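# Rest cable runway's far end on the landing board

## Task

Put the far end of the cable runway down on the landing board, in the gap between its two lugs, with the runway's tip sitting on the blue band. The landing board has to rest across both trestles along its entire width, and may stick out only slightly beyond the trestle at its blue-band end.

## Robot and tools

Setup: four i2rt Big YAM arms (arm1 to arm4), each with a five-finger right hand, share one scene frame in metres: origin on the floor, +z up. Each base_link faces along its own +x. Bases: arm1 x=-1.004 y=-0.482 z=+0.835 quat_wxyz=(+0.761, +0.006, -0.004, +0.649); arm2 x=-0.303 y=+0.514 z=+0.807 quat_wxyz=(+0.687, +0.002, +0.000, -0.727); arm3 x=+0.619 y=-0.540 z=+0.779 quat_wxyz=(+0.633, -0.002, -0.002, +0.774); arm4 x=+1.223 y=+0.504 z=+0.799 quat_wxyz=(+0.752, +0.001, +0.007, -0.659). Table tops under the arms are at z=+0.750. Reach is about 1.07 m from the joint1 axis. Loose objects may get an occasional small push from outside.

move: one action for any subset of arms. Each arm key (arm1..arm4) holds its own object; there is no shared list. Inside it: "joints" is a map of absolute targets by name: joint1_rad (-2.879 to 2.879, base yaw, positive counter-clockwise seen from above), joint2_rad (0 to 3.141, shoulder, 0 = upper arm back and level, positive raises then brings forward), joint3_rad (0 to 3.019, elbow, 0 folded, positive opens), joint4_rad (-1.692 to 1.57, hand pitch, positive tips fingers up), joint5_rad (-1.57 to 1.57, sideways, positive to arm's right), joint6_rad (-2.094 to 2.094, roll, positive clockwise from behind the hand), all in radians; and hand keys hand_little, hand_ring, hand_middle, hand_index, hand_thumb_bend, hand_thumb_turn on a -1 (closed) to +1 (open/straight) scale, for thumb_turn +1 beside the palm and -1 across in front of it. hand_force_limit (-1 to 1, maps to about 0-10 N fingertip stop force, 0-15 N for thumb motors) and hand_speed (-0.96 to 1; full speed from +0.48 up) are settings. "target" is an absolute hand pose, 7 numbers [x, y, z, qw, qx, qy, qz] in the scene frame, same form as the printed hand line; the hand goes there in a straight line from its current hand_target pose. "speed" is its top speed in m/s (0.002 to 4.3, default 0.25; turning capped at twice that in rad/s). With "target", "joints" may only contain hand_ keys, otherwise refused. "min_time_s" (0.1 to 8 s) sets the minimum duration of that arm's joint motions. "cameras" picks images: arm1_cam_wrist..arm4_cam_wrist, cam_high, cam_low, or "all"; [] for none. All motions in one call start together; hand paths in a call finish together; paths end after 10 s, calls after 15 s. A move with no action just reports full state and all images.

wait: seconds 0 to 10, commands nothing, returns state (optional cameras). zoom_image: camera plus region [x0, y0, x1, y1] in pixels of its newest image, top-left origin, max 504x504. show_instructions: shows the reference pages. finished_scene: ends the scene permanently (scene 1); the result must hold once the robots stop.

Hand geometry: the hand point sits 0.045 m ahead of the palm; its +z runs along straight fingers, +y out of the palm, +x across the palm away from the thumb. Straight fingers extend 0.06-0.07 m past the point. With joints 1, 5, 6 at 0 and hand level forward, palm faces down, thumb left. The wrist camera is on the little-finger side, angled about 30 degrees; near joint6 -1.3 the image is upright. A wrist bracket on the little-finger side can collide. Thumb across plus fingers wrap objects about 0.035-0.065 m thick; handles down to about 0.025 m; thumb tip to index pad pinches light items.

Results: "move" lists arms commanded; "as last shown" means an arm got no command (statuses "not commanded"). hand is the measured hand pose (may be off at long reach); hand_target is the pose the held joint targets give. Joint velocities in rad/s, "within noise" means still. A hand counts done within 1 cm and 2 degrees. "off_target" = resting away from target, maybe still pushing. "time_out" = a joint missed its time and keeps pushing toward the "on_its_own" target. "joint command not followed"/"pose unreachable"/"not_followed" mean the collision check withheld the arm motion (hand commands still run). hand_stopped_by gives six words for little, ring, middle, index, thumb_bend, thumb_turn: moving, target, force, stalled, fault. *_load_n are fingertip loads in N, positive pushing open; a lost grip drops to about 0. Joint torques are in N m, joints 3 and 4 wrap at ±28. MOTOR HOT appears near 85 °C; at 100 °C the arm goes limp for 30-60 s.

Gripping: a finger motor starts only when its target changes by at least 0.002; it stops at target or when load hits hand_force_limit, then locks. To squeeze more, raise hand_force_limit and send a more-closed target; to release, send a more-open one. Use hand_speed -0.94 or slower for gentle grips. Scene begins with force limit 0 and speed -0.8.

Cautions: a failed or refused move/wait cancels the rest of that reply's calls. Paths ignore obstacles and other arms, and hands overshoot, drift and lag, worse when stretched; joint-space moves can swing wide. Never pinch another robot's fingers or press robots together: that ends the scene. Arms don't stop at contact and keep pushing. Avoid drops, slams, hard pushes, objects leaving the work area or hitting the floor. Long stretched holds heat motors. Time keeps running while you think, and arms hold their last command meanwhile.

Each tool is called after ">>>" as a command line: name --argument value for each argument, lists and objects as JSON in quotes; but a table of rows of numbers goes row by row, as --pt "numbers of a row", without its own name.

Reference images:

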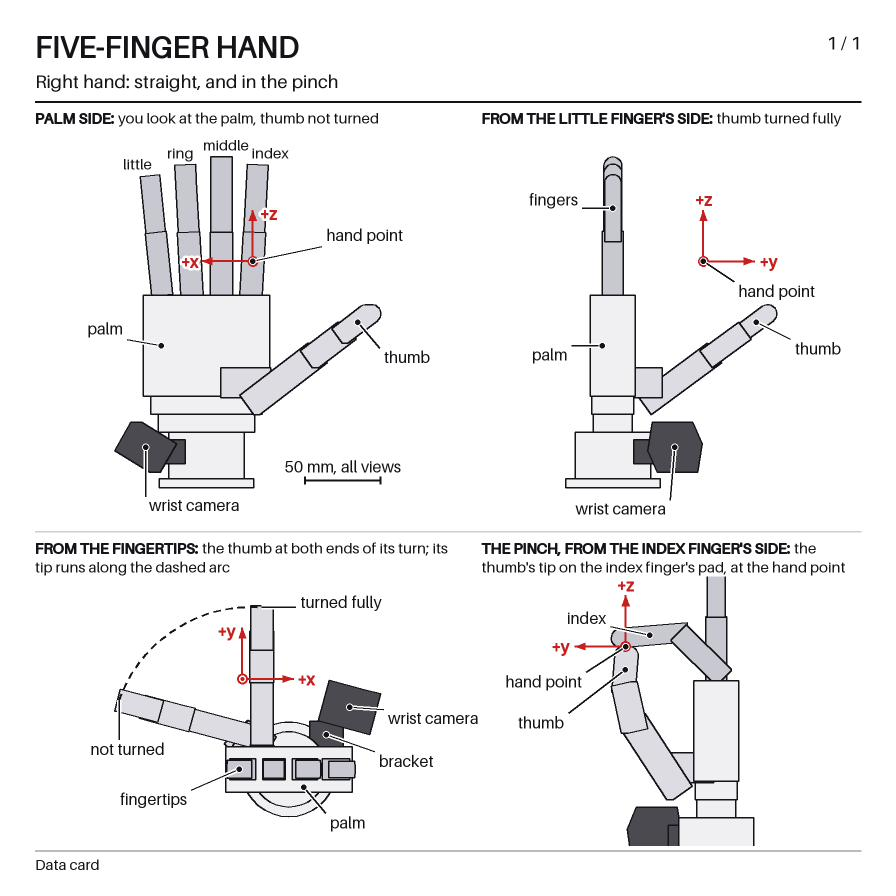

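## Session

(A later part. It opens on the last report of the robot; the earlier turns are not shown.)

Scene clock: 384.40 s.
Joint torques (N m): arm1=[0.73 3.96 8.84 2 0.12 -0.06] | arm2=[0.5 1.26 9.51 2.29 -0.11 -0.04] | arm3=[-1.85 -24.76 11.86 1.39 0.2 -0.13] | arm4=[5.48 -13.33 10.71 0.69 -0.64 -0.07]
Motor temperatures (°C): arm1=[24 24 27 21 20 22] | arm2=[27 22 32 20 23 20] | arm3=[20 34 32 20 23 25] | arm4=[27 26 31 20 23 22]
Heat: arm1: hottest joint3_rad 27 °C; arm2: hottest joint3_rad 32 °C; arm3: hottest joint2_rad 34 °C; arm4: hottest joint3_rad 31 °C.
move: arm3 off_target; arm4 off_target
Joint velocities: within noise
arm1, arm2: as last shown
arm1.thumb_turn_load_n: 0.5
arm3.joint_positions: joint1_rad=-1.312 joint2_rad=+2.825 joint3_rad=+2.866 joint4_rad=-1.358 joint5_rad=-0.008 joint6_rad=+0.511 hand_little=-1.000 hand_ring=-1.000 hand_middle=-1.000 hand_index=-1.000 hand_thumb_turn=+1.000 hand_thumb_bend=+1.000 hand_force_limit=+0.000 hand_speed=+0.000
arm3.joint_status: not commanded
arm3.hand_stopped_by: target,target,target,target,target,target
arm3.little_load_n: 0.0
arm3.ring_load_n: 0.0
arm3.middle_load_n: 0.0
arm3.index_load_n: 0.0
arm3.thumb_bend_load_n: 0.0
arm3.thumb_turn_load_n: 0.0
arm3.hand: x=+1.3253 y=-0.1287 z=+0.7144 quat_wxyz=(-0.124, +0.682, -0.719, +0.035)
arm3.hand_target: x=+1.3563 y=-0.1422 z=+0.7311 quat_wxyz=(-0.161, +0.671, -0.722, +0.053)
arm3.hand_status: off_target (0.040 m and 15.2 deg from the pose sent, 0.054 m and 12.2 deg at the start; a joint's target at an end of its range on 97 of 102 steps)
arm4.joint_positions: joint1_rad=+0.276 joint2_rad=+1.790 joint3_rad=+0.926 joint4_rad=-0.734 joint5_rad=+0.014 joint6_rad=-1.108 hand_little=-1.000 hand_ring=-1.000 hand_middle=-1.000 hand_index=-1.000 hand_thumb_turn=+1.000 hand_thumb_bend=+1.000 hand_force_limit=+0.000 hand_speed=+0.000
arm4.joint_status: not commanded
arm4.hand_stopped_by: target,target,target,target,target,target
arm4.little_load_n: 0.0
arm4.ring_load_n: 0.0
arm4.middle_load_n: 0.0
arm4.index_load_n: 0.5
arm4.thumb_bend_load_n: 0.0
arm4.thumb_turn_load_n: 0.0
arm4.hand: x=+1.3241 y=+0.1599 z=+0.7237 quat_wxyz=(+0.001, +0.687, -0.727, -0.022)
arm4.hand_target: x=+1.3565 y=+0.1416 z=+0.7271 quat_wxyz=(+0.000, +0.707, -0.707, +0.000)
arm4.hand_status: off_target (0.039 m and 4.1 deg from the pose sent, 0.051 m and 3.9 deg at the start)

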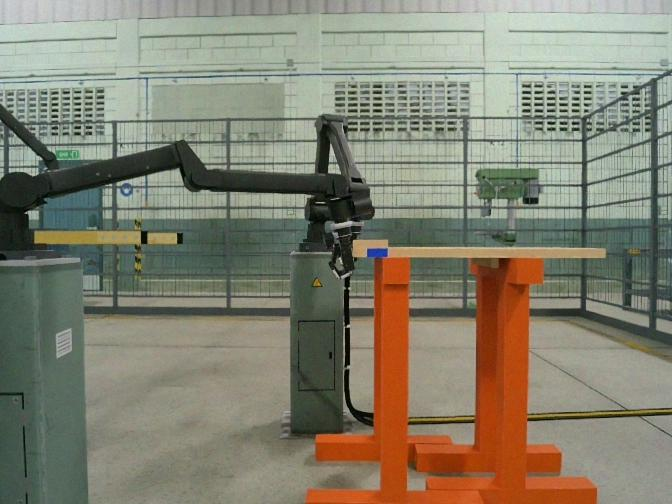

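>>> move --arm3 '{"target": [1.25, -0.14, 0.735, 0, 0.7071, -0.7071, 0], "speed": 0.15}' --arm4 '{"target": [1.25, 0.14, 0.726, 0, 0.7071, -0.7071, 0], "speed": 0.15}'

>>> move --arm3 '{"target": [0.95, -0.25, 1.02, 0, 1, 0, 0], "speed": 0.35, "joints": {"hand_little": 1, "hand_ring": 1, "hand_middle": 1, "hand_index": 1}}' --arm4 '{"target": [1.05, 0.2, 1.02, 0, 0, 1, 0], "speed": 0.35, "joints": {"hand_little": 1, "hand_ring": 1, "hand_middle": 1, "hand_index": 1}}' --cameras '["arm3_cam_wrist", "arm4_cam_wrist", "cam_high", "cam_low"]'

Scene clock: 466.67 s.
Joint torques (N m): arm1=[0.26 3.49 8.87 1.87 0.15 -0.05] | arm2=[0.44 1.26 9.51 2.29 -0.1 -0.04] | arm3=[0.67 -25.58 10.02 -0.84 0.07 -0.15] | arm4=[0.5 -16.91 4.7 1.24 -0.1 -0.16]
Motor temperatures (°C): arm1=[24 24 27 21 20 22] | arm2=[26 21 32 20 22 20] | arm3=[20 37 35 20 23 25] | arm4=[27 25 32 20 23 22]
Heat: arm1: hottest joint3_rad 27 °C; arm2: hottest joint3_rad 32 °C; arm3: hottest joint2_rad 37 °C; arm4: hottest joint3_rad 32 °C.
move: arm3 off_target; arm4 done
Joint velocities: within noise
arm1, arm2: as last shown
arm1.middle_load_n: -0.5
arm1.thumb_turn_load_n: -0.5
arm2.middle_load_n: -0.5
arm3.joint_positions: joint1_rad=-1.282 joint2_rad=+2.825 joint3_rad=+2.866 joint4_rad=-1.648 joint5_rad=-0.004 joint6_rad=+0.503 hand_little=-1.000 hand_ring=-1.000 hand_middle=-1.000 hand_index=-1.000 hand_thumb_turn=+1.000 hand_thumb_bend=+1.000 hand_force_limit=+0.000 hand_speed=+0.000
arm3.joint_status: not commanded
arm3.hand_stopped_by: target,target,target,target,target,target
arm3.little_load_n: 0.0
arm3.ring_load_n: 0.0
arm3.middle_load_n: 0.0
arm3.index_load_n: 0.0
arm3.thumb_bend_load_n: 0.0
arm3.thumb_turn_load_n: 0.0
arm3.hand: x=+1.2434 y=-0.1450 z=+0.7160 quat_wxyz=(+0.014, +0.702, -0.712, -0.005)
arm3.hand_target: x=+1.2492 y=-0.1403 z=+0.7349 quat_wxyz=(-0.003, +0.707, -0.708, +0.001)
arm3.hand_status: off_target (0.021 m and 1.9 deg from the pose sent, 0.079 m and 15.2 deg at the start)
arm4.joint_positions: joint1_rad=+0.092 joint2_rad=+1.767 joint3_rad=+0.887 joint4_rad=-0.704 joint5_rad=-0.003 joint6_rad=-1.344 hand_little=-1.000 hand_ring=-1.000 hand_middle=-1.000 hand_index=-1.000 hand_thumb_turn=+1.000 hand_thumb_bend=+1.000 hand_force_limit=+0.000 hand_speed=+0.000
arm4.joint_status: not commanded
arm4.hand_stopped_by: target,target,target,target,target,target
arm4.little_load_n: 0.0
arm4.ring_load_n: 0.0
arm4.middle_load_n: 0.0
arm4.index_load_n: 0.0
arm4.thumb_bend_load_n: 0.0
arm4.thumb_turn_load_n: 0.0
arm4.hand: x=+1.2514 y=+0.1442 z=+0.7217 quat_wxyz=(-0.006, +0.706, -0.708, -0.012)
arm4.hand_target: x=+1.2500 y=+0.1401 z=+0.7260 quat_wxyz=(+0.000, +0.707, -0.707, +0.000)
arm4.hand_status: done (0.006 m and 1.5 deg from the pose sent, 0.077 m and 4.1 deg at the start)
pictures: none

Scene clock: 469.80 s.
Joint torques (N m): arm1=[0.85 3.08 8.87 2 0.16 -0.1] | arm2=[0.5 1.26 9.51 2.29 -0.11 -0.04] | arm3=[0.56 -13.63 6.42 -0.68 -0.05 -0.15] | arm4=[0.73 -13.57 12.64 0.27 -0.15 0.05]
Motor temperatures (°C): arm1=[24 24 27 21 20 22] | arm2=[26 21 32 20 22 20] | arm3=[20 37 35 20 23 25] | arm4=[27 25 32 20 23 22]
Heat: arm1: hottest joint3_rad 27 °C; arm2: hottest joint3_rad 32 °C; arm3: hottest joint2_rad 37 °C; arm4: hottest joint3_rad 32 °C.
move: arm3 done; arm4 off_target
Joint velocities: within noise
arm1, arm2: as last shown
arm1.middle_load_n: 0.0
arm1.thumb_turn_load_n: 0.0
arm2.middle_load_n: 0.0
arm3.joint_positions: joint1_rad=-1.003 joint2_rad=+1.659 joint3_rad=+1.689 joint4_rad=-1.579 joint5_rad=-0.001 joint6_rad=-0.793 hand_little=+1.000 hand_ring=+1.000 hand_middle=+1.000 hand_index=+1.000 hand_thumb_turn=+1.000 hand_thumb_bend=+1.000 hand_force_limit=+0.000 hand_speed=+0.000
arm3.joint_status: all done
arm3.hand_stopped_by: target,target,target,target,target,target
arm3.little_load_n: 0.0
arm3.ring_load_n: 0.0
arm3.middle_load_n: 0.0
arm3.index_load_n: 0.0
arm3.thumb_bend_load_n: 0.0
arm3.thumb_turn_load_n: 0.0
arm3.hand: x=+0.9537 y=-0.2464 z=+1.0247 quat_wxyz=(-0.008, +1.000, -0.006, +0.010)
arm3.hand_target: x=+0.9500 y=-0.2500 z=+1.0201 quat_wxyz=(+0.000, +1.000, +0.000, +0.000)
arm3.hand_status: done (0.007 m and 1.6 deg from the pose sent, 0.435 m and 90.9 deg at the start)
arm4.joint_positions: joint1_rad=-0.650 joint2_rad=+1.432 joint3_rad=+1.318 joint4_rad=-1.489 joint5_rad=-0.011 joint6_rad=-0.533 hand_little=+1.000 hand_ring=+1.000 hand_middle=+1.000 hand_index=+1.000 hand_thumb_turn=+1.000 hand_thumb_bend=+1.000 hand_force_limit=+0.000 hand_speed=+0.000
arm4.joint_status: all done
arm4.hand_stopped_by: target,target,target,target,target,target
arm4.little_load_n: 0.0
arm4.ring_load_n: 0.0
arm4.middle_load_n: 0.0
arm4.index_load_n: 0.0
arm4.thumb_bend_load_n: 0.0
arm4.thumb_turn_load_n: 0.0
arm4.hand: x=+1.0543 y=+0.2081 z=+1.0031 quat_wxyz=(-0.009, +0.006, -1.000, -0.017)
arm4.hand_target: x=+1.0503 y=+0.2005 z=+1.0198 quat_wxyz=(+0.000, +0.000, -1.000, +0.000)
arm4.hand_status: off_target (0.019 m and 2.3 deg from the pose sent, 0.364 m and 89.8 deg at the start)
arm3_cam_wrist: T_world_to_cam=[[0.22999, -0.97318, -0.00544, -0.45556], [-0.84157, -0.20169, 0.50107, 0.2379], [-0.48873, -0.11067, -0.86539, 1.4409]] pos_world=[1.0092, -0.2359, 1.12526]
arm4_cam_wrist: T_world_to_cam=[[-0.24949, 0.96773, 0.03539, 0.02817], [0.80713, 0.18762, 0.55978, -1.45133], [0.53507, 0.16823, -0.82789, 0.3443]] pos_world=[0.99421, 0.18711, 1.09647]

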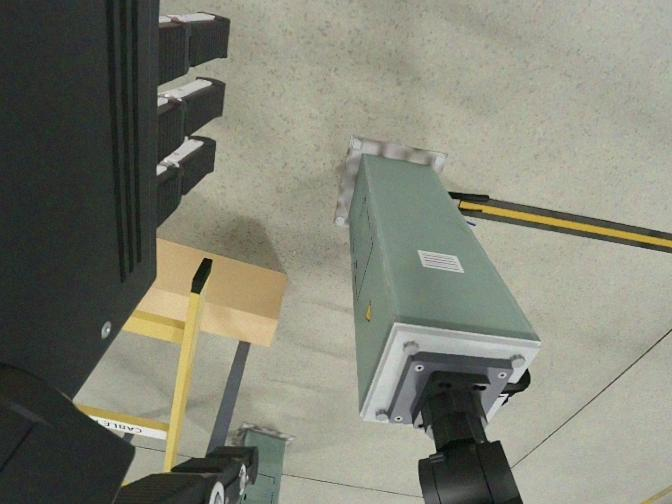

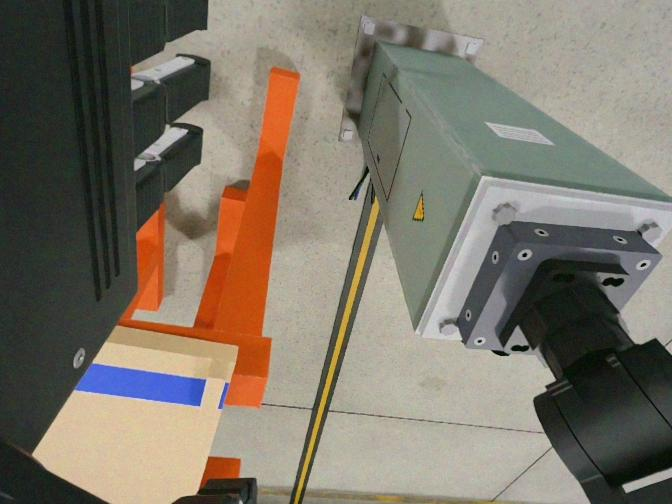

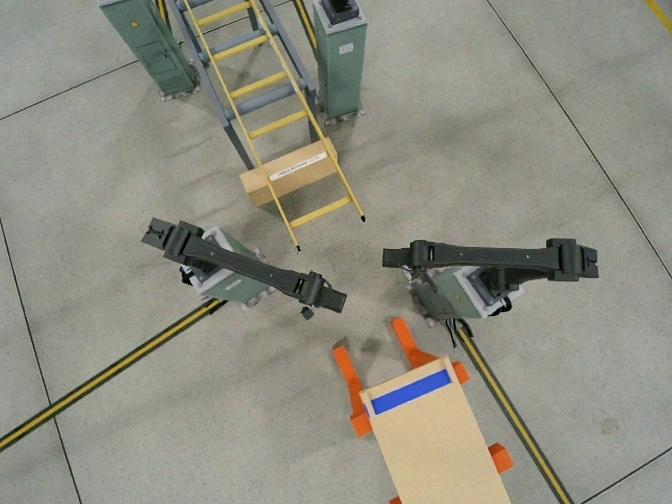

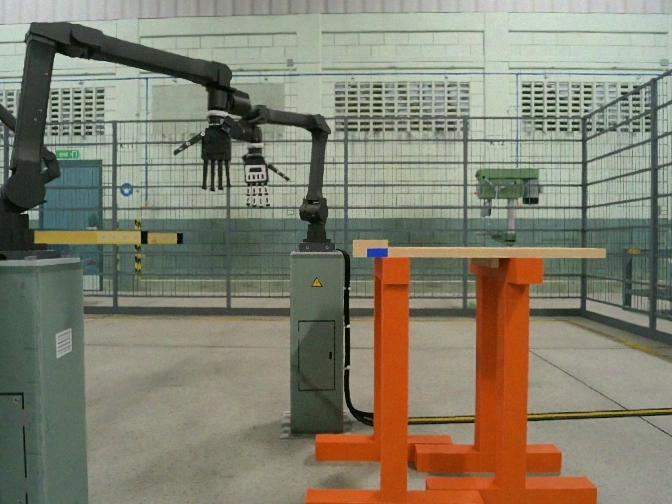

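>>> zoom_image --camera "cam_high" --region '[320, 300, 540, 504]'

>>> zoom_image --camera "cam_high" --region '[230, 120, 380, 270]'

>>> zoom_image --camera "arm3_cam_wrist" --region '[100, 230, 300, 480]'

Scaled by 2.291 from the camera's image (finer frame: 960x720).

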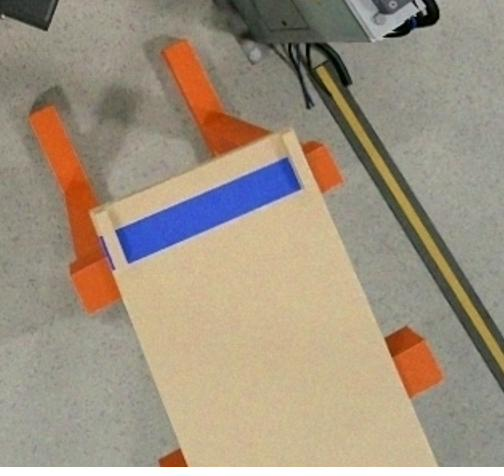

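Scaled by 3.360 from the camera's image (finer frame: 960x720).

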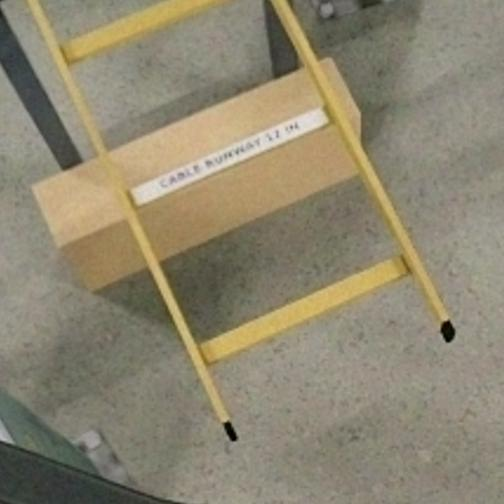

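Scaled by 2.016 from the camera's image (finer frame: 960x720).

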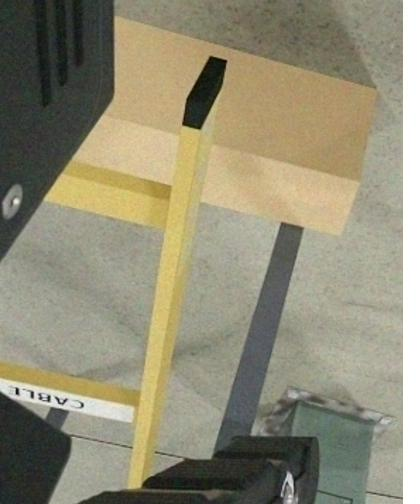

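>>> zoom_image --camera "cam_high" --region '[350, 340, 470, 430]'

>>> zoom_image --camera "arm4_cam_wrist" --region '[60, 300, 280, 504]'

Scaled by 4.200 from the camera's image (finer frame: 960x720).

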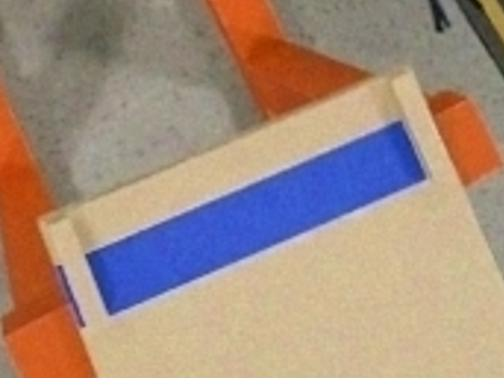

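Scaled by 2.291 from the camera's image (finer frame: 960x720).

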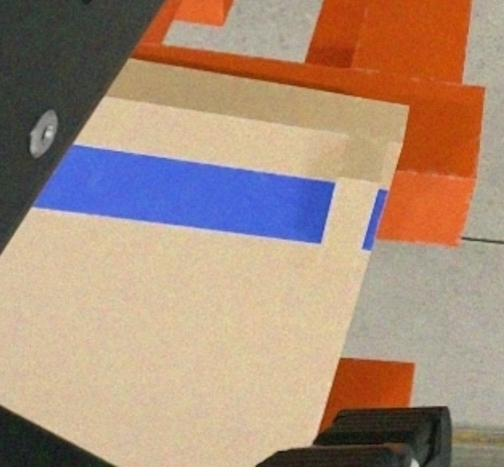

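>>> move --arm4 '{"target": [1.47, 0.08, 1.33, 0.376, 0.533, -0.712, 0.260], "speed": 0.4}' --arm3 '{"target": [0.9, -0.32, 1.05, 0, 1, 0, 0], "speed": 0.35}' --cameras '["arm4_cam_wrist", "arm3_cam_wrist"]'

>>> zoom_image --camera "arm4_cam_wrist" --region '[168, 100, 672, 504]'

Scene clock: 538.97 s.
Joint torques (N m): arm1=[0.44 3.25 8.84 1.88 0.18 -0.11] | arm2=[0.44 1.32 9.5 2.3 -0.11 -0.04] | arm3=[-0.26 -11.58 6.35 -0.73 -0.05 -0.15] | arm4=[0.44 -14.68 12.77 0.91 0.64 -0.16]
Motor temperatures (°C): arm1=[24 24 28 21 20 22] | arm2=[26 21 33 20 22 20] | arm3=[20 30 29 20 23 24] | arm4=[27 26 33 20 22 22]
Heat: arm1: hottest joint3_rad 28 °C; arm2: hottest joint3_rad 33 °C; arm3: hottest joint2_rad 30 °C; arm4: hottest joint3_rad 33 °C.
move: arm3 done; arm4 off_target
Joint velocities: within noise
arm1.joint_positions: joint1_rad=+0.896 joint2_rad=+0.584 joint3_rad=+1.422 joint4_rad=-1.296 joint5_rad=+0.295 joint6_rad=-1.421 hand_little=+1.000 hand_ring=+1.000 hand_middle=+1.000 hand_index=+1.000 hand_thumb_turn=+1.000 hand_thumb_bend=+1.000 hand_force_limit=+0.000 hand_speed=-0.800
arm1.joint_status: not commanded
arm1.hand_stopped_by: target,target,target,target,target,target
arm1.little_load_n: 0.0
arm1.ring_load_n: 0.0
arm1.middle_load_n: 0.0
arm1.index_load_n: 0.0
arm1.thumb_bend_load_n: 0.0
arm1.thumb_turn_load_n: 0.0
arm1.hand: x=-1.0570 y=-0.2676 z=+1.3742 quat_wxyz=(-0.454, +0.462, +0.702, +0.297)
arm1.hand_target: x=-1.0565 y=-0.2691 z=+1.3857 quat_wxyz=(-0.466, +0.459, +0.695, +0.299)
arm1.hand_status: not commanded
arm2.joint_positions: joint1_rad=-0.895 joint2_rad=+0.617 joint3_rad=+1.419 joint4_rad=-1.524 joint5_rad=-0.098 joint6_rad=-0.983 hand_little=+1.000 hand_ring=+1.000 hand_middle=+1.000 hand_index=+1.000 hand_thumb_turn=+1.000 hand_thumb_bend=+1.000 hand_force_limit=+0.000 hand_speed=-0.800
arm2.joint_status: not commanded
arm2.hand_stopped_by: target,target,target,target,target,target
arm2.little_load_n: 0.0
arm2.ring_load_n: 0.0
arm2.middle_load_n: 0.0
arm2.index_load_n: 0.0
arm2.thumb_bend_load_n: 0.0
arm2.thumb_turn_load_n: 0.0
arm2.hand: x=-0.4608 y=+0.4185 z=+1.2624 quat_wxyz=(+0.312, +0.035, -0.911, +0.269)
arm2.hand_target: x=-0.4609 y=+0.4192 z=+1.2704 quat_wxyz=(+0.320, +0.033, -0.906, +0.273)
arm2.hand_status: not commanded
arm3.joint_positions: joint1_rad=-1.029 joint2_rad=+1.454 joint3_rad=+1.513 joint4_rad=-1.622 joint5_rad=-0.001 joint6_rad=-0.830 hand_little=+1.000 hand_ring=+1.000 hand_middle=+1.000 hand_index=+1.000 hand_thumb_turn=+1.000 hand_thumb_bend=+1.000 hand_force_limit=+0.000 hand_speed=+0.000
arm3.joint_status: not commanded
arm3.hand_stopped_by: target,target,target,target,target,target
arm3.little_load_n: 0.0
arm3.ring_load_n: 0.0
arm3.middle_load_n: 0.0
arm3.index_load_n: 0.0
arm3.thumb_bend_load_n: 0.0
arm3.thumb_turn_load_n: 0.0
arm3.hand: x=+0.9029 y=-0.3119 z=+1.0494 quat_wxyz=(-0.003, +1.000, +0.000, +0.005)
arm3.hand_target: x=+0.8999 y=-0.3198 z=+1.0499 quat_wxyz=(+0.000, +1.000, +0.000, +0.000)
arm3.hand_status: done (0.009 m and 0.7 deg from the pose sent, 0.095 m and 1.7 deg at the start)
arm4.joint_positions: joint1_rad=+0.723 joint2_rad=+1.622 joint3_rad=+2.230 joint4_rad=-1.672 joint5_rad=+0.851 joint6_rad=-0.671 hand_little=+1.000 hand_ring=+1.000 hand_middle=+1.000 hand_index=+1.000 hand_thumb_turn=+1.000 hand_thumb_bend=+1.000 hand_force_limit=+0.000 hand_speed=+0.000
arm4.joint_status: not commanded
arm4.hand_stopped_by: target,target,target,target,target,target
arm4.little_load_n: 0.0
arm4.ring_load_n: 0.0
arm4.middle_load_n: 0.0
arm4.index_load_n: 0.0
arm4.thumb_bend_load_n: 0.0
arm4.thumb_turn_load_n: 0.0
arm4.hand: x=+1.4705 y=+0.0809 z=+1.3161 quat_wxyz=(+0.377, +0.537, -0.709, +0.258)
arm4.hand_target: x=+1.4694 y=+0.0803 z=+1.3293 quat_wxyz=(+0.377, +0.534, -0.708, +0.268)
arm4.hand_status: off_target (0.014 m and 0.6 deg from the pose sent, 0.544 m and 89.9 deg at the start; a joint's target at an end of its range on 36 of 87 steps)
pictures: arm3_cam_wrist, arm4_cam_wrist
arm3_cam_wrist: T_world_to_cam=[[0.24064, -0.97061, 0.00183, -0.52392], [-0.83447, -0.20592, 0.51113, 0.15123], [-0.49573, -0.12453, -0.8595, 1.42606]] pos_world=[0.95921, -0.2998, 1.14937]
arm4_cam_wrist: T_world_to_cam=[[-0.96, 0.15297, 0.23452, 1.09272], [0.0654, 0.9369, -0.34341, 0.28013], [-0.27226, -0.31434, -0.90943, 1.73574]] pos_world=[1.50326, 0.116, 1.41847]

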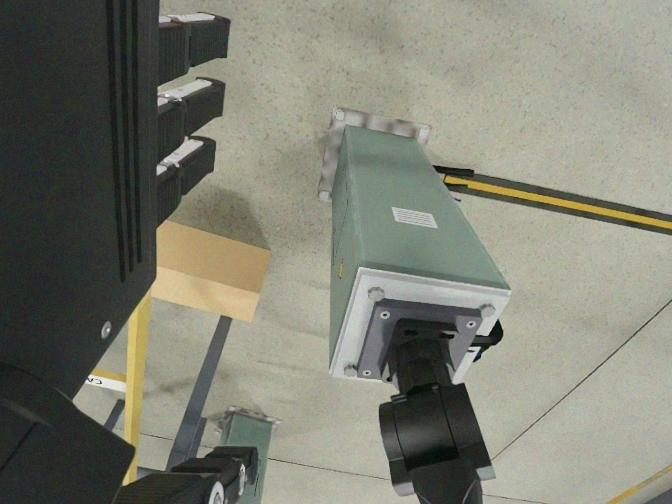

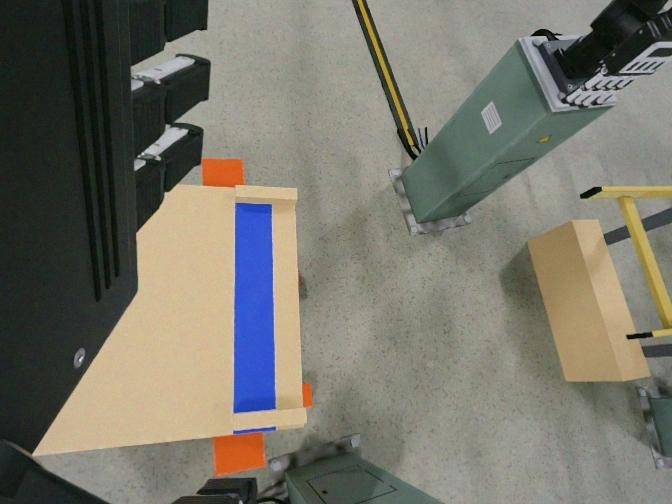

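Scaled by 1.000.

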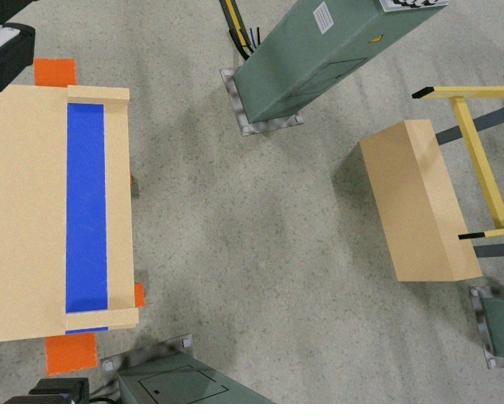

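>>> move --arm3 '{"target": [1.2, -0.17, 0.98, 0, 0.7071, -0.7071, 0], "speed": 0.35, "joints": {"hand_little": -1, "hand_ring": -1, "hand_middle": -1, "hand_index": -1}}'

>>> move --arm3 '{"target": [1.24, -0.17, 0.74, 0, 0.7071, -0.7071, 0], "speed": 0.2}'

>>> move --arm3 '{"target": [1.34, -0.17, 0.74, 0, 0.7071, -0.7071, 0], "speed": 0.06}' --cameras '["arm4_cam_wrist", "cam_low"]'

Scene clock: 567.33 s.
Joint torques (N m): arm1=[0.85 2.67 8.92 2.06 0.12 -0.09] | arm2=[0.5 1.26 9.5 2.28 -0.11 -0.05] | arm3=[-0.15 -21.54 11.12 -0.51 -0.14 0.07] | arm4=[0.97 -15.44 12.75 1.16 0.68 -0.15]
Motor temperatures (°C): arm1=[24 24 28 21 20 22] | arm2=[26 21 33 20 22 20] | arm3=[20 29 29 20 23 24] | arm4=[27 25 35 20 22 22]
Heat: arm1: hottest joint3_rad 28 °C; arm2: hottest joint3_rad 33 °C; arm3: hottest joint2_rad 29 °C; arm4: hottest joint3_rad 35 °C.
move: arm3 off_target
Joint velocities: within noise
arm1, arm2, arm4: as last shown
arm3.joint_positions: joint1_rad=-1.280 joint2_rad=+2.270 joint3_rad=+2.457 joint4_rad=-1.672 joint5_rad=-0.010 joint6_rad=+0.489 hand_little=-1.000 hand_ring=-1.000 hand_middle=-1.000 hand_index=-1.000 hand_thumb_turn=+1.000 hand_thumb_bend=+1.000 hand_force_limit=+0.000 hand_speed=+0.000
arm3.joint_status: all done
arm3.hand_stopped_by: target,target,target,target,target,target
arm3.little_load_n: 0.0
arm3.ring_load_n: 0.0
arm3.middle_load_n: 0.0
arm3.index_load_n: 0.0
arm3.thumb_bend_load_n: 0.0
arm3.thumb_turn_load_n: 0.0
arm3.hand: x=+1.1884 y=-0.1718 z=+0.9605 quat_wxyz=(-0.045, +0.707, -0.706, +0.009)
arm3.hand_target: x=+1.1985 y=-0.1708 z=+0.9795 quat_wxyz=(-0.066, +0.700, -0.711, +0.014)
arm3.hand_status: off_target (0.023 m and 5.2 deg from the pose sent, 0.336 m and 90.0 deg at the start; a joint's target at an end of its range on 53 of 96 steps)
arm4.hand: x=+1.4705 y=+0.0809 z=+1.3162 quat_wxyz=(+0.377, +0.537, -0.709, +0.258)
pictures: none

Scene clock: 569.43 s.
Joint torques (N m): arm1=[0.38 2.61 9.16 2.04 0.13 -0.08] | arm2=[0.5 1.32 9.5 2.3 -0.1 -0.04] | arm3=[-0.26 -25.05 10.65 -0.16 0.12 -0.15] | arm4=[-0.09 -14.92 13.07 1.24 0.68 -0.13]
Motor temperatures (°C): arm1=[24 24 28 21 20 22] | arm2=[26 21 33 20 22 20] | arm3=[20 30 29 20 23 24] | arm4=[27 25 35 20 22 22]
Heat: arm1: hottest joint3_rad 28 °C; arm2: hottest joint3_rad 33 °C; arm3: hottest joint2_rad 30 °C; arm4: hottest joint3_rad 35 °C.
move: arm3 off_target
Joint velocities: within noise
arm1, arm2, arm4: as last shown
arm3.joint_positions: joint1_rad=-1.298 joint2_rad=+2.611 joint3_rad=+2.432 joint4_rad=-1.471 joint5_rad=-0.004 joint6_rad=+0.473 hand_little=-1.000 hand_ring=-1.000 hand_middle=-1.000 hand_index=-1.000 hand_thumb_turn=+1.000 hand_thumb_bend=+1.000 hand_force_limit=+0.000 hand_speed=+0.000
arm3.joint_status: not commanded
arm3.hand_stopped_by: target,target,target,target,target,target
arm3.little_load_n: 0.0
arm3.ring_load_n: 0.0
arm3.middle_load_n: 0.0
arm3.index_load_n: 0.0
arm3.thumb_bend_load_n: 0.0
arm3.thumb_turn_load_n: 0.0
arm3.hand: x=+1.2153 y=-0.1738 z=+0.7138 quat_wxyz=(+0.035, +0.706, -0.707, -0.013)
arm3.hand_target: x=+1.2384 y=-0.1709 z=+0.7406 quat_wxyz=(+0.000, +0.707, -0.707, +0.001)
arm3.hand_status: off_target (0.036 m and 4.3 deg from the pose sent, 0.226 m and 5.3 deg at the start)
pictures: none

Scene clock: 571.63 s.
Joint torques (N m): arm1=[1.08 2.9 8.87 1.92 0.14 -0.08] | arm2=[0.44 1.32 9.51 2.29 -0.11 -0.04] | arm3=[-0.09 -25.52 11.3 0.59 0.04 -0.08] | arm4=[0.97 -14.68 12.67 1.17 0.68 -0.14]
Motor temperatures (°C): arm1=[24 24 28 21 20 22] | arm2=[26 21 33 20 22 20] | arm3=[20 30 29 20 23 24] | arm4=[27 25 35 20 22 22]
Heat: arm1: hottest joint3_rad 28 °C; arm2: hottest joint3_rad 33 °C; arm3: hottest joint2_rad 30 °C; arm4: hottest joint3_rad 35 °C.
move: arm3 off_target
Joint velocities: within noise
arm1, arm2, arm4: as last shown
arm3.joint_positions: joint1_rad=-1.355 joint2_rad=+2.819 joint3_rad=+2.872 joint4_rad=-1.458 joint5_rad=-0.004 joint6_rad=+0.460 hand_little=-1.000 hand_ring=-1.000 hand_middle=-1.000 hand_index=-1.000 hand_thumb_turn=+1.000 hand_thumb_bend=+1.000 hand_force_limit=+0.000 hand_speed=+0.000
arm3.joint_status: not commanded
arm3.hand_stopped_by: target,target,target,target,target,target
arm3.little_load_n: 0.0
arm3.ring_load_n: 0.0
arm3.middle_load_n: 0.0
arm3.index_load_n: 0.0
arm3.thumb_bend_load_n: 0.0
arm3.thumb_turn_load_n: 0.0
arm3.hand: x=+1.3187 y=-0.1727 z=+0.7186 quat_wxyz=(-0.081, +0.688, -0.720, +0.028)
arm3.hand_target: x=+1.3374 y=-0.1714 z=+0.7404 quat_wxyz=(-0.114, +0.684, -0.719, +0.041)
arm3.hand_status: off_target (0.030 m and 10.2 deg from the pose sent, 0.127 m and 4.3 deg at the start; a joint's target at an end of its range on 46 of 66 steps)
arm4_cam_wrist: T_world_to_cam=[[-0.95996, 0.15265, 0.23488, 1.09221], [0.065, 0.93698, -0.34327, 0.28051], [-0.27247, -0.31426, -0.90939, 1.736]] pos_world=[1.50326, 0.116, 1.41847]

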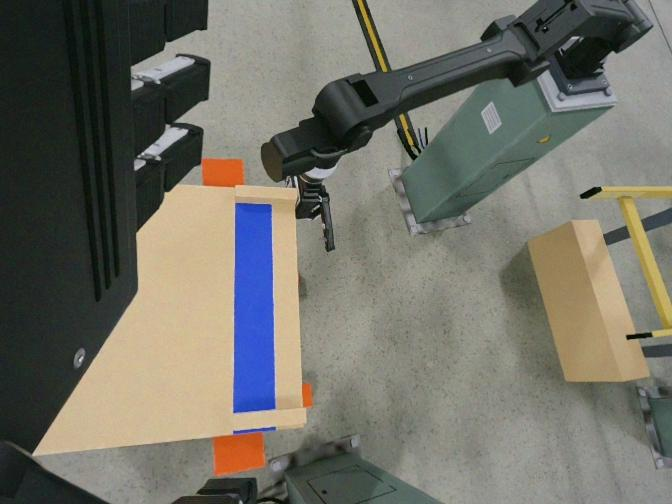

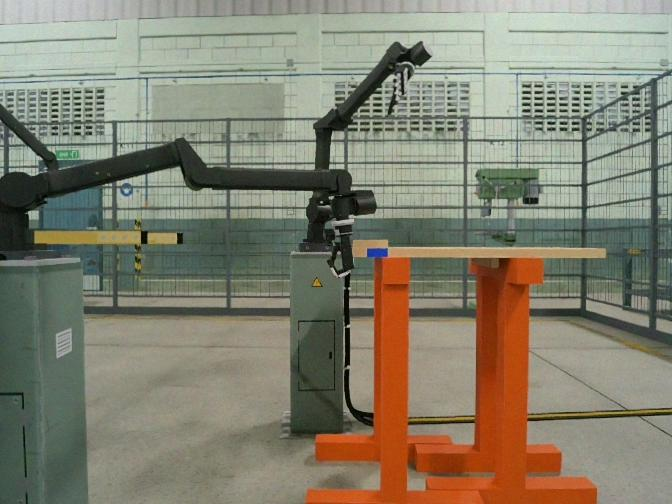

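>>> move --arm3 '{"target": [1.362, -0.17, 0.74, 0, 0.7071, -0.7071, 0], "speed": 0.05}' --cameras '["arm4_cam_wrist", "cam_low"]'

>>> zoom_image --camera "arm4_cam_wrist" --region '[160, 140, 360, 490]'

>>> zoom_image --camera "cam_low" --region '[320, 220, 620, 300]'

Scene clock: 581.37 s.
Joint torques (N m): arm1=[0.91 3.49 8.95 1.94 0.12 -0.08] | arm2=[0.5 1.32 9.48 2.29 -0.11 -0.04] | arm3=[-0.91 -25.52 11.32 2.54 0.04 -0.05] | arm4=[1.08 -14.62 12.66 1.14 0.71 -0.11]
Motor temperatures (°C): arm1=[24 23 28 21 20 21] | arm2=[26 21 33 20 22 20] | arm3=[20 30 31 20 23 24] | arm4=[27 25 36 20 22 22]
Heat: arm1: hottest joint3_rad 28 °C; arm2: hottest joint3_rad 33 °C; arm3: hottest joint3_rad 31 °C; arm4: hottest joint3_rad 36 °C.
move: arm3 off_target
Joint velocities: within noise
arm1, arm2, arm4: as last shown
arm3.joint_positions: joint1_rad=-1.356 joint2_rad=+2.819 joint3_rad=+2.872 joint4_rad=-1.443 joint5_rad=-0.004 joint6_rad=+0.460 hand_little=-1.000 hand_ring=-1.000 hand_middle=-1.000 hand_index=-1.000 hand_thumb_turn=+1.000 hand_thumb_bend=+1.000 hand_force_limit=+0.000 hand_speed=+0.000
arm3.joint_status: not commanded
arm3.hand_stopped_by: target,target,target,target,target,target
arm3.little_load_n: 0.0
arm3.ring_load_n: 0.0
arm3.middle_load_n: 0.0
arm3.index_load_n: 0.0
arm3.thumb_bend_load_n: 0.0
arm3.thumb_turn_load_n: -0.5
arm3.hand: x=+1.3226 y=-0.1717 z=+0.7187 quat_wxyz=(-0.088, +0.688, -0.720, +0.031)
arm3.hand_target: x=+1.3572 y=-0.1726 z=+0.7423 quat_wxyz=(-0.143, +0.676, -0.721, +0.053)
arm3.hand_status: off_target (0.045 m and 11.0 deg from the pose sent, 0.048 m and 10.2 deg at the start; a joint's target at an end of its range on 83 of 86 steps)
arm4_cam_wrist: T_world_to_cam=[[-0.95996, 0.15265, 0.23488, 1.09221], [0.065, 0.93698, -0.34327, 0.28051], [-0.27247, -0.31426, -0.90939, 1.736]] pos_world=[1.50326, 0.116, 1.41847]

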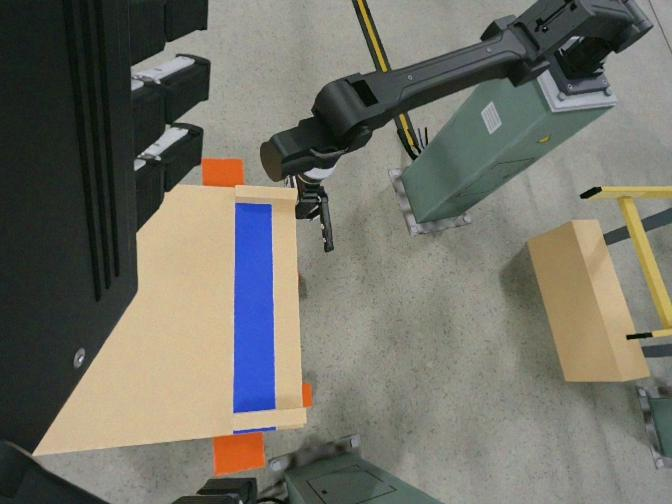

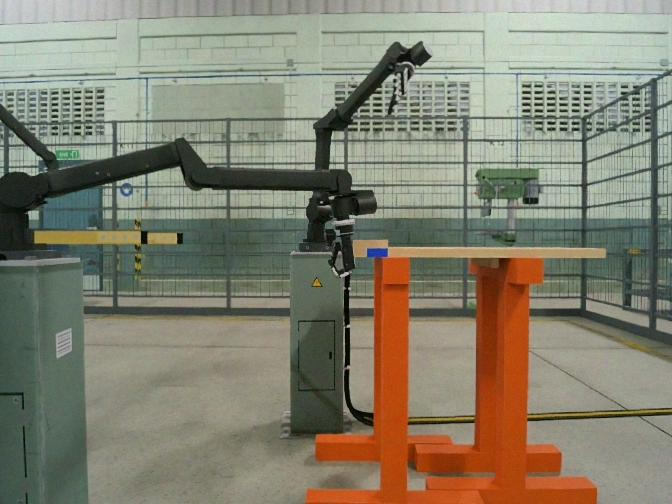

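Scaled by 1.440 from the camera's image (finer frame: 960x720).

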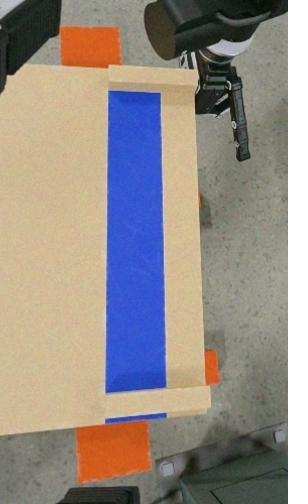

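Scaled by 1.680 from the camera's image (finer frame: 960x720).

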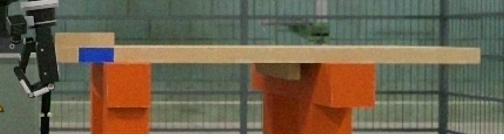

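>>> move --arm3 '{"target": [1.385, -0.18, 0.745, 0, 0.7071, -0.7071, 0], "speed": 0.05}' --cameras '["arm4_cam_wrist", "cam_low"]'

>>> zoom_image --camera "arm4_cam_wrist" --region '[160, 140, 360, 490]'

>>> zoom_image --camera "cam_low" --region '[460, 230, 620, 300]'

Scene clock: 599.43 s.
Joint torques (N m): arm1=[0.32 2.78 8.75 2 0.14 -0.07] | arm2=[0.44 1.26 9.5 2.29 -0.1 -0.04] | arm3=[-2.08 -25.99 11.34 3.58 0.16 -0.03] | arm4=[0.5 -14.92 12.75 0.94 0.71 -0.12]
Motor temperatures (°C): arm1=[24 23 28 21 20 21] | arm2=[26 21 33 20 22 20] | arm3=[20 32 33 20 23 24] | arm4=[27 25 36 20 22 22]
Heat: arm1: hottest joint3_rad 28 °C; arm2: hottest joint3_rad 33 °C; arm3: hottest joint3_rad 33 °C; arm4: hottest joint3_rad 36 °C.
move: arm3 off_target
Joint velocities: within noise
arm1, arm2, arm4: as last shown
arm3.joint_positions: joint1_rad=-1.362 joint2_rad=+2.819 joint3_rad=+2.872 joint4_rad=-1.420 joint5_rad=-0.007 joint6_rad=+0.449 hand_little=-1.000 hand_ring=-1.000 hand_middle=-1.000 hand_index=-1.000 hand_thumb_turn=+1.000 hand_thumb_bend=+1.000 hand_force_limit=+0.000 hand_speed=+0.000
arm3.joint_status: not commanded
arm3.hand_stopped_by: target,target,target,target,target,target
arm3.little_load_n: 0.0
arm3.ring_load_n: 0.0
arm3.middle_load_n: 0.0
arm3.index_load_n: 0.0
arm3.thumb_bend_load_n: 0.0
arm3.thumb_turn_load_n: 0.0
arm3.hand: x=+1.3301 y=-0.1738 z=+0.7191 quat_wxyz=(-0.099, +0.689, -0.717, +0.034)
arm3.hand_target: x=+1.3776 y=-0.1841 z=+0.7492 quat_wxyz=(-0.167, +0.669, -0.721, +0.065)
arm3.hand_status: off_target (0.061 m and 12.2 deg from the pose sent, 0.068 m and 11.0 deg at the start; a joint's target at an end of its range on 105 of 109 steps)
arm4.thumb_bend_load_n: -0.5
arm4_cam_wrist: T_world_to_cam=[[-0.95996, 0.15265, 0.23488, 1.09221], [0.065, 0.93698, -0.34327, 0.28051], [-0.27247, -0.31426, -0.90939, 1.736]] pos_world=[1.50326, 0.116, 1.41847]

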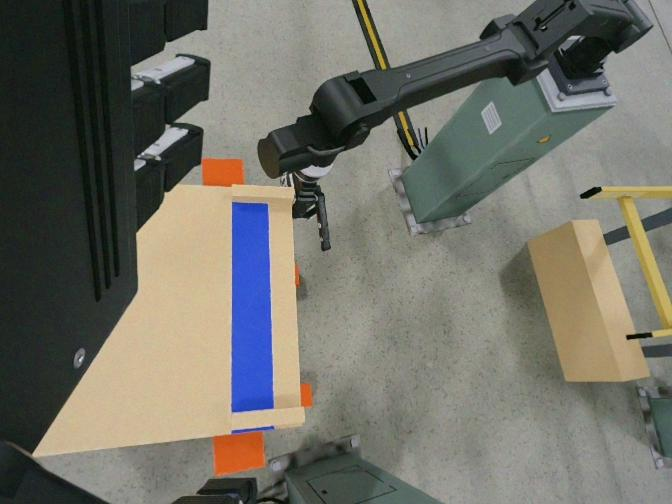

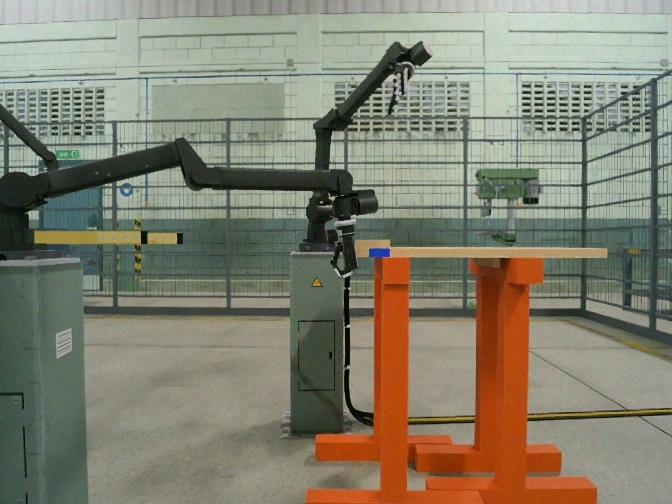

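Scaled by 1.440 from the camera's image (finer frame: 960x720).

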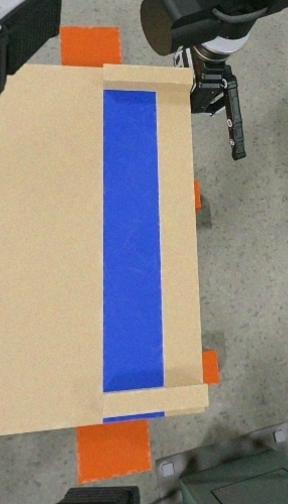

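Scaled by 3.150 from the camera's image (finer frame: 960x720).

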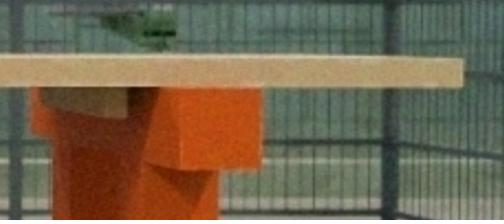

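>>> move --arm3 '{"target": [1.41, -0.185, 0.75, 0, 0.7071, -0.7071, 0], "speed": 0.05}' --cameras '["arm4_cam_wrist", "cam_low"]'

>>> zoom_image --camera "arm4_cam_wrist" --region '[160, 140, 360, 490]'

>>> zoom_image --camera "cam_low" --region '[460, 230, 620, 300]'

Scene clock: 609.73 s.
Joint torques (N m): arm1=[0.91 2.78 8.85 1.91 0.16 -0.07] | arm2=[0.44 1.32 9.51 2.29 -0.11 -0.04] | arm3=[-1.08 -26.46 11.41 4.45 0.25 0.03] | arm4=[-0.44 -14.74 12.83 0.95 0.67 -0.19]
Motor temperatures (°C): arm1=[24 23 28 21 20 21] | arm2=[26 21 33 20 22 20] | arm3=[20 33 33 21 23 24] | arm4=[27 25 36 20 22 22]
Heat: arm1: hottest joint3_rad 28 °C; arm2: hottest joint3_rad 33 °C; arm3: hottest joint2_rad 33 °C; arm4: hottest joint3_rad 36 °C.
move: arm3 off_target
Joint velocities: within noise
arm1, arm2, arm4: as last shown
arm2.index_load_n: -0.5
arm3.joint_positions: joint1_rad=-1.391 joint2_rad=+2.822 joint3_rad=+2.872 joint4_rad=-1.371 joint5_rad=-0.006 joint6_rad=+0.440 hand_little=-1.000 hand_ring=-1.000 hand_middle=-1.000 hand_index=-1.000 hand_thumb_turn=+1.000 hand_thumb_bend=+1.000 hand_force_limit=+0.000 hand_speed=+0.000
arm3.joint_status: not commanded
arm3.hand_stopped_by: target,target,target,target,target,target
arm3.little_load_n: 0.0
arm3.ring_load_n: 0.5
arm3.middle_load_n: 0.5
arm3.index_load_n: 0.0
arm3.thumb_bend_load_n: 0.0
arm3.thumb_turn_load_n: 0.0
arm3.hand: x=+1.3517 y=-0.1905 z=+0.7176 quat_wxyz=(-0.119, +0.680, -0.722, +0.045)
arm3.hand_target: x=+1.4004 y=-0.1900 z=+0.7557 quat_wxyz=(-0.198, +0.659, -0.721, +0.081)
arm3.hand_status: off_target (0.067 m and 15.0 deg from the pose sent, 0.086 m and 12.2 deg at the start; a joint's target at an end of its range on 120 of 125 steps)
arm4.thumb_bend_load_n: 0.0
arm4_cam_wrist: T_world_to_cam=[[-0.95996, 0.15265, 0.23488, 1.09221], [0.065, 0.93698, -0.34327, 0.28051], [-0.27247, -0.31426, -0.90939, 1.736]] pos_world=[1.50326, 0.116, 1.41847]

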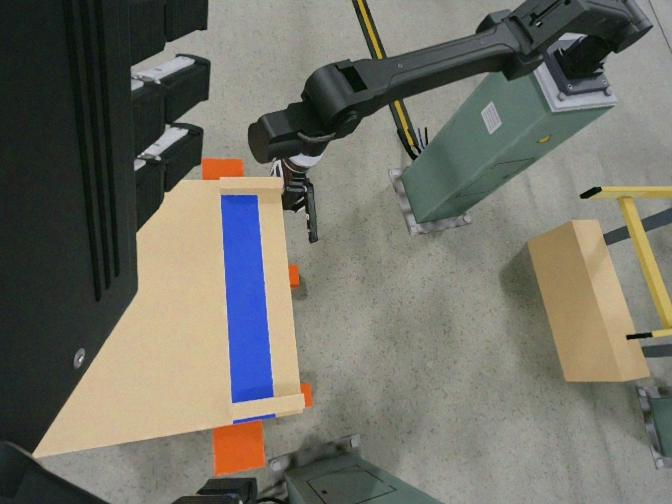

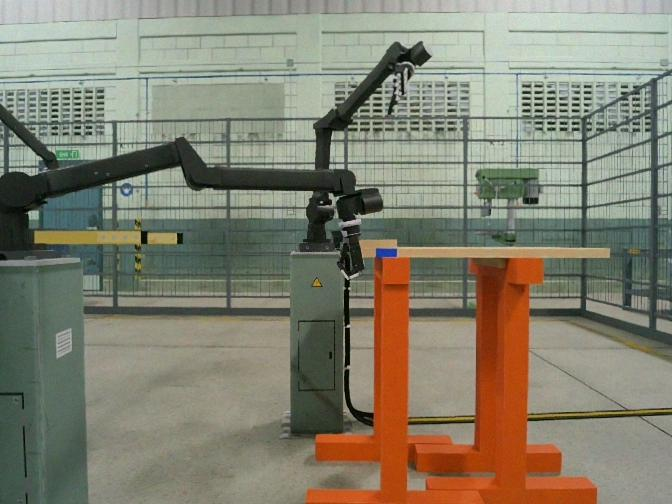

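Scaled by 1.440 from the camera's image (finer frame: 960x720).

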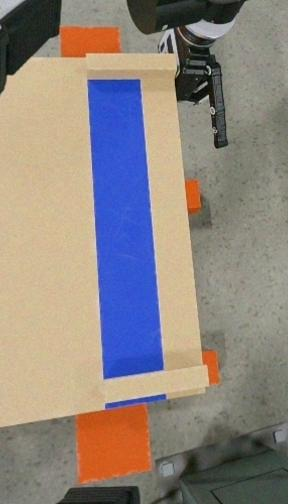

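Scaled by 3.150 from the camera's image (finer frame: 960x720).

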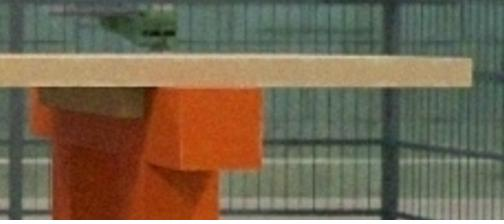

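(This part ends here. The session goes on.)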